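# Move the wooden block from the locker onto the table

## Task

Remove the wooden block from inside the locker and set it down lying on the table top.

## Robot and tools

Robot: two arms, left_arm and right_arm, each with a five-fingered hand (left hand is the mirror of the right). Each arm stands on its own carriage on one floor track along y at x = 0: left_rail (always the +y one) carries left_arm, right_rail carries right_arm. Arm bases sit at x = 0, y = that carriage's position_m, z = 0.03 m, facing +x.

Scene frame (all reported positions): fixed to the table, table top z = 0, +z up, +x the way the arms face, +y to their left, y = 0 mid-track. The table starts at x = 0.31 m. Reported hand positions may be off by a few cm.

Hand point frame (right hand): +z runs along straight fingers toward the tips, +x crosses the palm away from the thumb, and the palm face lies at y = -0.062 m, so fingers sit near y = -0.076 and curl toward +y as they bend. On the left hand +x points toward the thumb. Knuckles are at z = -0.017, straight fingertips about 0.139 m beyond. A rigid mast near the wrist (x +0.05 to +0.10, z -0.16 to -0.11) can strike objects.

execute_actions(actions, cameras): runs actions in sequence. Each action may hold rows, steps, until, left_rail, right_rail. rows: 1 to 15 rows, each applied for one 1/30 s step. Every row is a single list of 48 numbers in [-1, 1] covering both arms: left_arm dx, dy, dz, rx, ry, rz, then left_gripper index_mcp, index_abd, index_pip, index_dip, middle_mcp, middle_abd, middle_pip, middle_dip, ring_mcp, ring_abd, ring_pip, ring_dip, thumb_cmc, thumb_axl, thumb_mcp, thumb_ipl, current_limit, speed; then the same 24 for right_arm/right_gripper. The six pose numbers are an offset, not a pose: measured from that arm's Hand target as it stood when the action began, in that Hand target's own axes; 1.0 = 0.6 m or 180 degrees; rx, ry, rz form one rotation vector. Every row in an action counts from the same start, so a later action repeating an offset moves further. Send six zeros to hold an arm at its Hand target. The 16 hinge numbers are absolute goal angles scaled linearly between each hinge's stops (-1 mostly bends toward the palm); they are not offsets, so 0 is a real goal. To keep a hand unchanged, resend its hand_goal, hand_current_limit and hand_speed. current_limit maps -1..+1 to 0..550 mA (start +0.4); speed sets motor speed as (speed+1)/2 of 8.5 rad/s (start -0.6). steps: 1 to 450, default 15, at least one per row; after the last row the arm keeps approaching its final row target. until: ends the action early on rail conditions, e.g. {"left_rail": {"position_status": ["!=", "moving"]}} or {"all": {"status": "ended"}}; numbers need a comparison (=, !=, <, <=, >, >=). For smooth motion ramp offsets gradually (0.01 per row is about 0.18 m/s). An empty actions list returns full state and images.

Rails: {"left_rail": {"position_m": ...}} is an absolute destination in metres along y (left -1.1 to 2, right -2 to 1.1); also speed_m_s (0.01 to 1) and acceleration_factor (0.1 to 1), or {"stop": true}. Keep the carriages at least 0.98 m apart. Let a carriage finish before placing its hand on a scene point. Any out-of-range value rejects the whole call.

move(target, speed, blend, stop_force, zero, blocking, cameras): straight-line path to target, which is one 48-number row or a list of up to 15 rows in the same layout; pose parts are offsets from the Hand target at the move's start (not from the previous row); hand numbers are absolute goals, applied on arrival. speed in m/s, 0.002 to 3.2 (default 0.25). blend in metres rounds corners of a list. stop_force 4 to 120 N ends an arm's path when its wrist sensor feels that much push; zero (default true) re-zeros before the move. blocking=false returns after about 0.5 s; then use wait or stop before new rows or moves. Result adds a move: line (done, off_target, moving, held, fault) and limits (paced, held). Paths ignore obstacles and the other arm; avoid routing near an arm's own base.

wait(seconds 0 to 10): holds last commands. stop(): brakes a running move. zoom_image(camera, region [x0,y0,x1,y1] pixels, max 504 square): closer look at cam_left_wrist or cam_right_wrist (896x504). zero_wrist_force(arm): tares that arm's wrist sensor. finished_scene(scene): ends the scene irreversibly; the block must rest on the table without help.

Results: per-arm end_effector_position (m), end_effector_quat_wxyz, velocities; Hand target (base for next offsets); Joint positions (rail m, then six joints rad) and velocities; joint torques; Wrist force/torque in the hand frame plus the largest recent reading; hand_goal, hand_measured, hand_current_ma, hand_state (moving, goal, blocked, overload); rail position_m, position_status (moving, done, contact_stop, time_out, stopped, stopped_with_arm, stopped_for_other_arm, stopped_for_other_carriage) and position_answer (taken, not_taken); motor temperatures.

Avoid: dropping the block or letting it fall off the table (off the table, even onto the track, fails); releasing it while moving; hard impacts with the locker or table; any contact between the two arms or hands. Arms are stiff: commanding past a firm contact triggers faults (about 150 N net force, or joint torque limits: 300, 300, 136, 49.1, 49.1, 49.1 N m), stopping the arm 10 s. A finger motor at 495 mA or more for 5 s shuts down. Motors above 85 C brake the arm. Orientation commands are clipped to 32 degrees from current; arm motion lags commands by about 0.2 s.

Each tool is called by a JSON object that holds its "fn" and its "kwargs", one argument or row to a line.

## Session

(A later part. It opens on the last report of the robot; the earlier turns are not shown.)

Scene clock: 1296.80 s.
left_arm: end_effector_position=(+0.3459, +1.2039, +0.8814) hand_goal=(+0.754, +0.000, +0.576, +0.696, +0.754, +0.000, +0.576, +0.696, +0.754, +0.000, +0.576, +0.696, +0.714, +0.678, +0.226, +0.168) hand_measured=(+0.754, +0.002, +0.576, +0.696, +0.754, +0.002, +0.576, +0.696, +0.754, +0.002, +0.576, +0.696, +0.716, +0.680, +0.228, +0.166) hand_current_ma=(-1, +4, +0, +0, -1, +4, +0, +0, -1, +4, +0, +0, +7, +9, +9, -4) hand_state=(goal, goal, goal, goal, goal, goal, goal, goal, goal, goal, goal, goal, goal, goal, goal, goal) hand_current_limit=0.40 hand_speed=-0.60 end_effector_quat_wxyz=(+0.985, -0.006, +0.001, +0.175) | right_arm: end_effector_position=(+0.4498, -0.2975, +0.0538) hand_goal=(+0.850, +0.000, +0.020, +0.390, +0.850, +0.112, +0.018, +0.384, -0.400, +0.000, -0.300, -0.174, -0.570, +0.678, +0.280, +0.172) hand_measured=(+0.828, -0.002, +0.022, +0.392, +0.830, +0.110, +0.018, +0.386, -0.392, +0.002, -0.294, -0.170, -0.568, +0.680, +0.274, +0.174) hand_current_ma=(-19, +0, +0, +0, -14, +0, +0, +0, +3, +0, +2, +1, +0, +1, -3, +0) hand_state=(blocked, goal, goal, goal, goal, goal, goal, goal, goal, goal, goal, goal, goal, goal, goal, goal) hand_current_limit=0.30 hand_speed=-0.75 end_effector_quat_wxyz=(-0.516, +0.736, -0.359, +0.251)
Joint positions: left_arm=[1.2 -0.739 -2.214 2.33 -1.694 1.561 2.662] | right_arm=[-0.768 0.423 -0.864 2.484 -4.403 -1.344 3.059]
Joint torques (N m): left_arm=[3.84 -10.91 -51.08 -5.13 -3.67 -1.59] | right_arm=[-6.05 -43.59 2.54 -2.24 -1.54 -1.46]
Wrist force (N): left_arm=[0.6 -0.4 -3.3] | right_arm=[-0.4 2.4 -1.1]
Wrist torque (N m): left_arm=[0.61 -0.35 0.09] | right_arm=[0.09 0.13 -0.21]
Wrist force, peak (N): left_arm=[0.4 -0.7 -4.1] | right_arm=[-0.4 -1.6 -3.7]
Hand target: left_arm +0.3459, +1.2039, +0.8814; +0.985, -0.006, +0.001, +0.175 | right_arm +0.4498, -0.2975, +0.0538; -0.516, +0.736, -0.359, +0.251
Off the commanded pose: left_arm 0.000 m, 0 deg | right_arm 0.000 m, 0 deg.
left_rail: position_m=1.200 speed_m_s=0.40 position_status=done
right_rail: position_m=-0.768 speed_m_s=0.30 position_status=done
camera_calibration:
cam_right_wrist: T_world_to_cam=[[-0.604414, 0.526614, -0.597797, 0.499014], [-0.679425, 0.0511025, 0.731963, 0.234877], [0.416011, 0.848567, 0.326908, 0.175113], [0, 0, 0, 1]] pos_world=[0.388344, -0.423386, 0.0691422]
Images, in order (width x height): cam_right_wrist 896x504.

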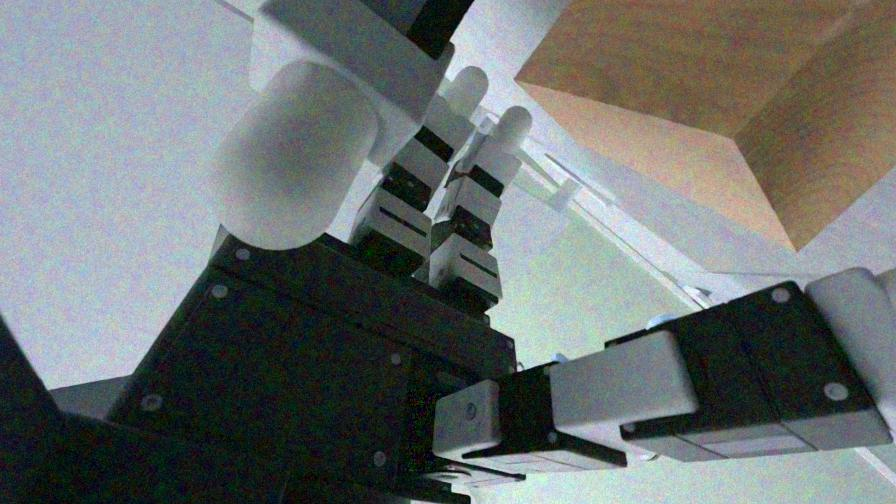

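{"fn": "move", "kwargs": {
  "target": [
    [0,0,0,0,0,0,0.754,0,0.576,0.696,0.754,0,0.576,0.696,0.754,0,0.576,0.696,0.714,0.678,0.226,0.168,0.4,-0.6,0,-0.0627,-0.0228,0,0,0,0.85,0,0.02,0.39,0.85,0.112,0.018,0.384,-0.4,0,-0.3,-0.174,-0.57,0.678,0.28,0.172,0.3,-0.75],
    [0,0,0,0,0,0,0.754,0,0.576,0.696,0.754,0,0.576,0.696,0.754,0,0.576,0.696,0.714,0.678,0.226,0.168,0.4,-0.6,0,-0.313,-0.114,0,0,0,0.85,0,0.02,0.39,0.85,0.112,0.018,0.384,-0.4,0,-0.3,-0.174,-0.57,0.678,0.28,0.172,0.3,-0.75]
  ],
  "speed": [0.04,0.12],
  "blend": [0.01,0],
  "cameras": ["cam_right_wrist"]
}}

Scene clock: 1310.50 s.
left_arm: end_effector_position=(+0.3459, +1.2039, +0.8814) hand_goal=(+0.754, +0.000, +0.576, +0.696, +0.754, +0.000, +0.576, +0.696, +0.754, +0.000, +0.576, +0.696, +0.714, +0.678, +0.226, +0.168) hand_measured=(+0.754, +0.002, +0.576, +0.696, +0.754, +0.002, +0.576, +0.696, +0.754, +0.002, +0.576, +0.696, +0.716, +0.680, +0.228, +0.166) hand_current_ma=(-1, +4, +0, +0, -1, +4, +0, +0, -1, +4, +0, +0, +7, +9, +9, -4) hand_state=(goal, goal, goal, goal, goal, goal, goal, goal, goal, goal, goal, goal, goal, goal, goal, goal) hand_current_limit=0.40 hand_speed=-0.60 end_effector_quat_wxyz=(+0.985, -0.006, +0.001, +0.175) | right_arm: end_effector_position=(+0.4499, -0.2977, +0.2536) hand_goal=(+0.850, +0.000, +0.020, +0.390, +0.850, +0.112, +0.018, +0.384, -0.400, +0.000, -0.300, -0.174, -0.570, +0.678, +0.280, +0.172) hand_measured=(+0.828, -0.002, +0.022, +0.392, +0.830, +0.110, +0.018, +0.386, -0.392, +0.002, -0.294, -0.170, -0.568, +0.680, +0.274, +0.174) hand_current_ma=(-18, +0, +0, +0, -14, +0, +0, +0, +3, +0, +2, +1, +0, +1, -3, +0) hand_state=(blocked, goal, goal, goal, goal, goal, goal, goal, goal, goal, goal, goal, goal, goal, goal, goal) hand_current_limit=0.30 hand_speed=-0.75 end_effector_quat_wxyz=(-0.516, +0.736, -0.359, +0.251) end_effector_velocity=(+0.000, +0.000, +0.002) end_effector_angular_velocity=(+0.000, -0.001, +0.000)
Joint positions: left_arm=[1.2 -0.739 -2.214 2.33 -1.694 1.561 2.662] | right_arm=[-0.768 0.422 -1.393 2.489 -3.879 -1.344 3.058]
Joint velocities: left_arm=[within noise] | right_arm=[0 0 -0.004 -0.001 0.005 0 0]
Joint torques (N m): left_arm=[3.84 -11 -51.2 -5.39 -3.42 -1.54] | right_arm=[-11.24 -44.48 -34.94 -2.59 1.77 -1.88]
Wrist force (N): left_arm=[0.3 -0.5 -3.2] | right_arm=[-0.1 2.1 -1.4]
Wrist torque (N m): left_arm=[0.59 -0.31 0.06] | right_arm=[0.07 0.06 -0.06]
Wrist force, peak (N): left_arm=[0.6 -0.4 -4.2] | right_arm=[0.1 3.7 -1.3]
Hand target: left_arm +0.3459, +1.2039, +0.8814; +0.985, -0.006, +0.001, +0.175 | right_arm +0.4499, -0.2977, +0.2537; -0.516, +0.736, -0.359, +0.251
Off the commanded pose: left_arm 0.000 m, 0 deg | right_arm 0.000 m, 0 deg.
left_rail: position_m=1.200 speed_m_s=0.40 position_status=done
right_rail: position_m=-0.768 speed_m_s=0.30 position_status=done
move: done
camera_calibration:
cam_right_wrist: T_world_to_cam=[[-0.604326, 0.526706, -0.597805, 0.618627], [-0.67949, 0.0510764, 0.731905, 0.0887394], [0.416032, 0.848512, 0.327025, 0.109861], [0, 0, 0, 1]] pos_world=[0.388444, -0.423585, 0.268942]
Images, in order (width x height): cam_right_wrist 896x504.

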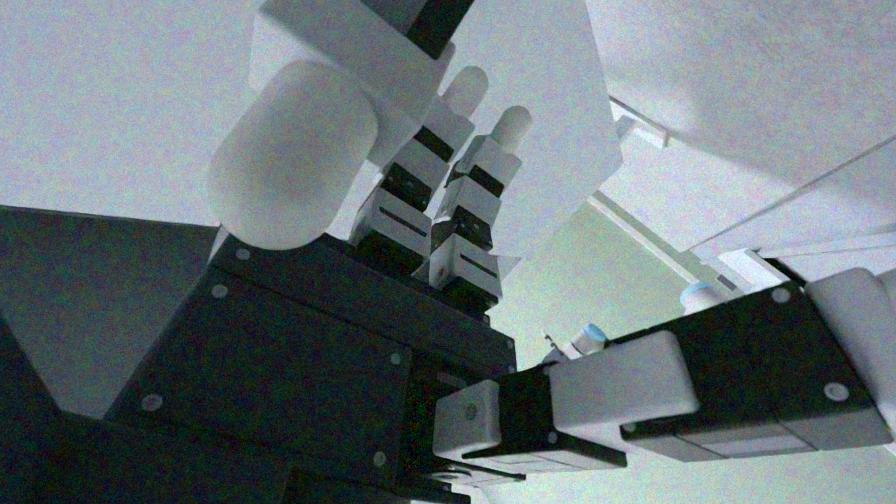

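{"fn": "finished_scene", "kwargs": {
  "scene": 2
}}

The scene is finished: the task was done.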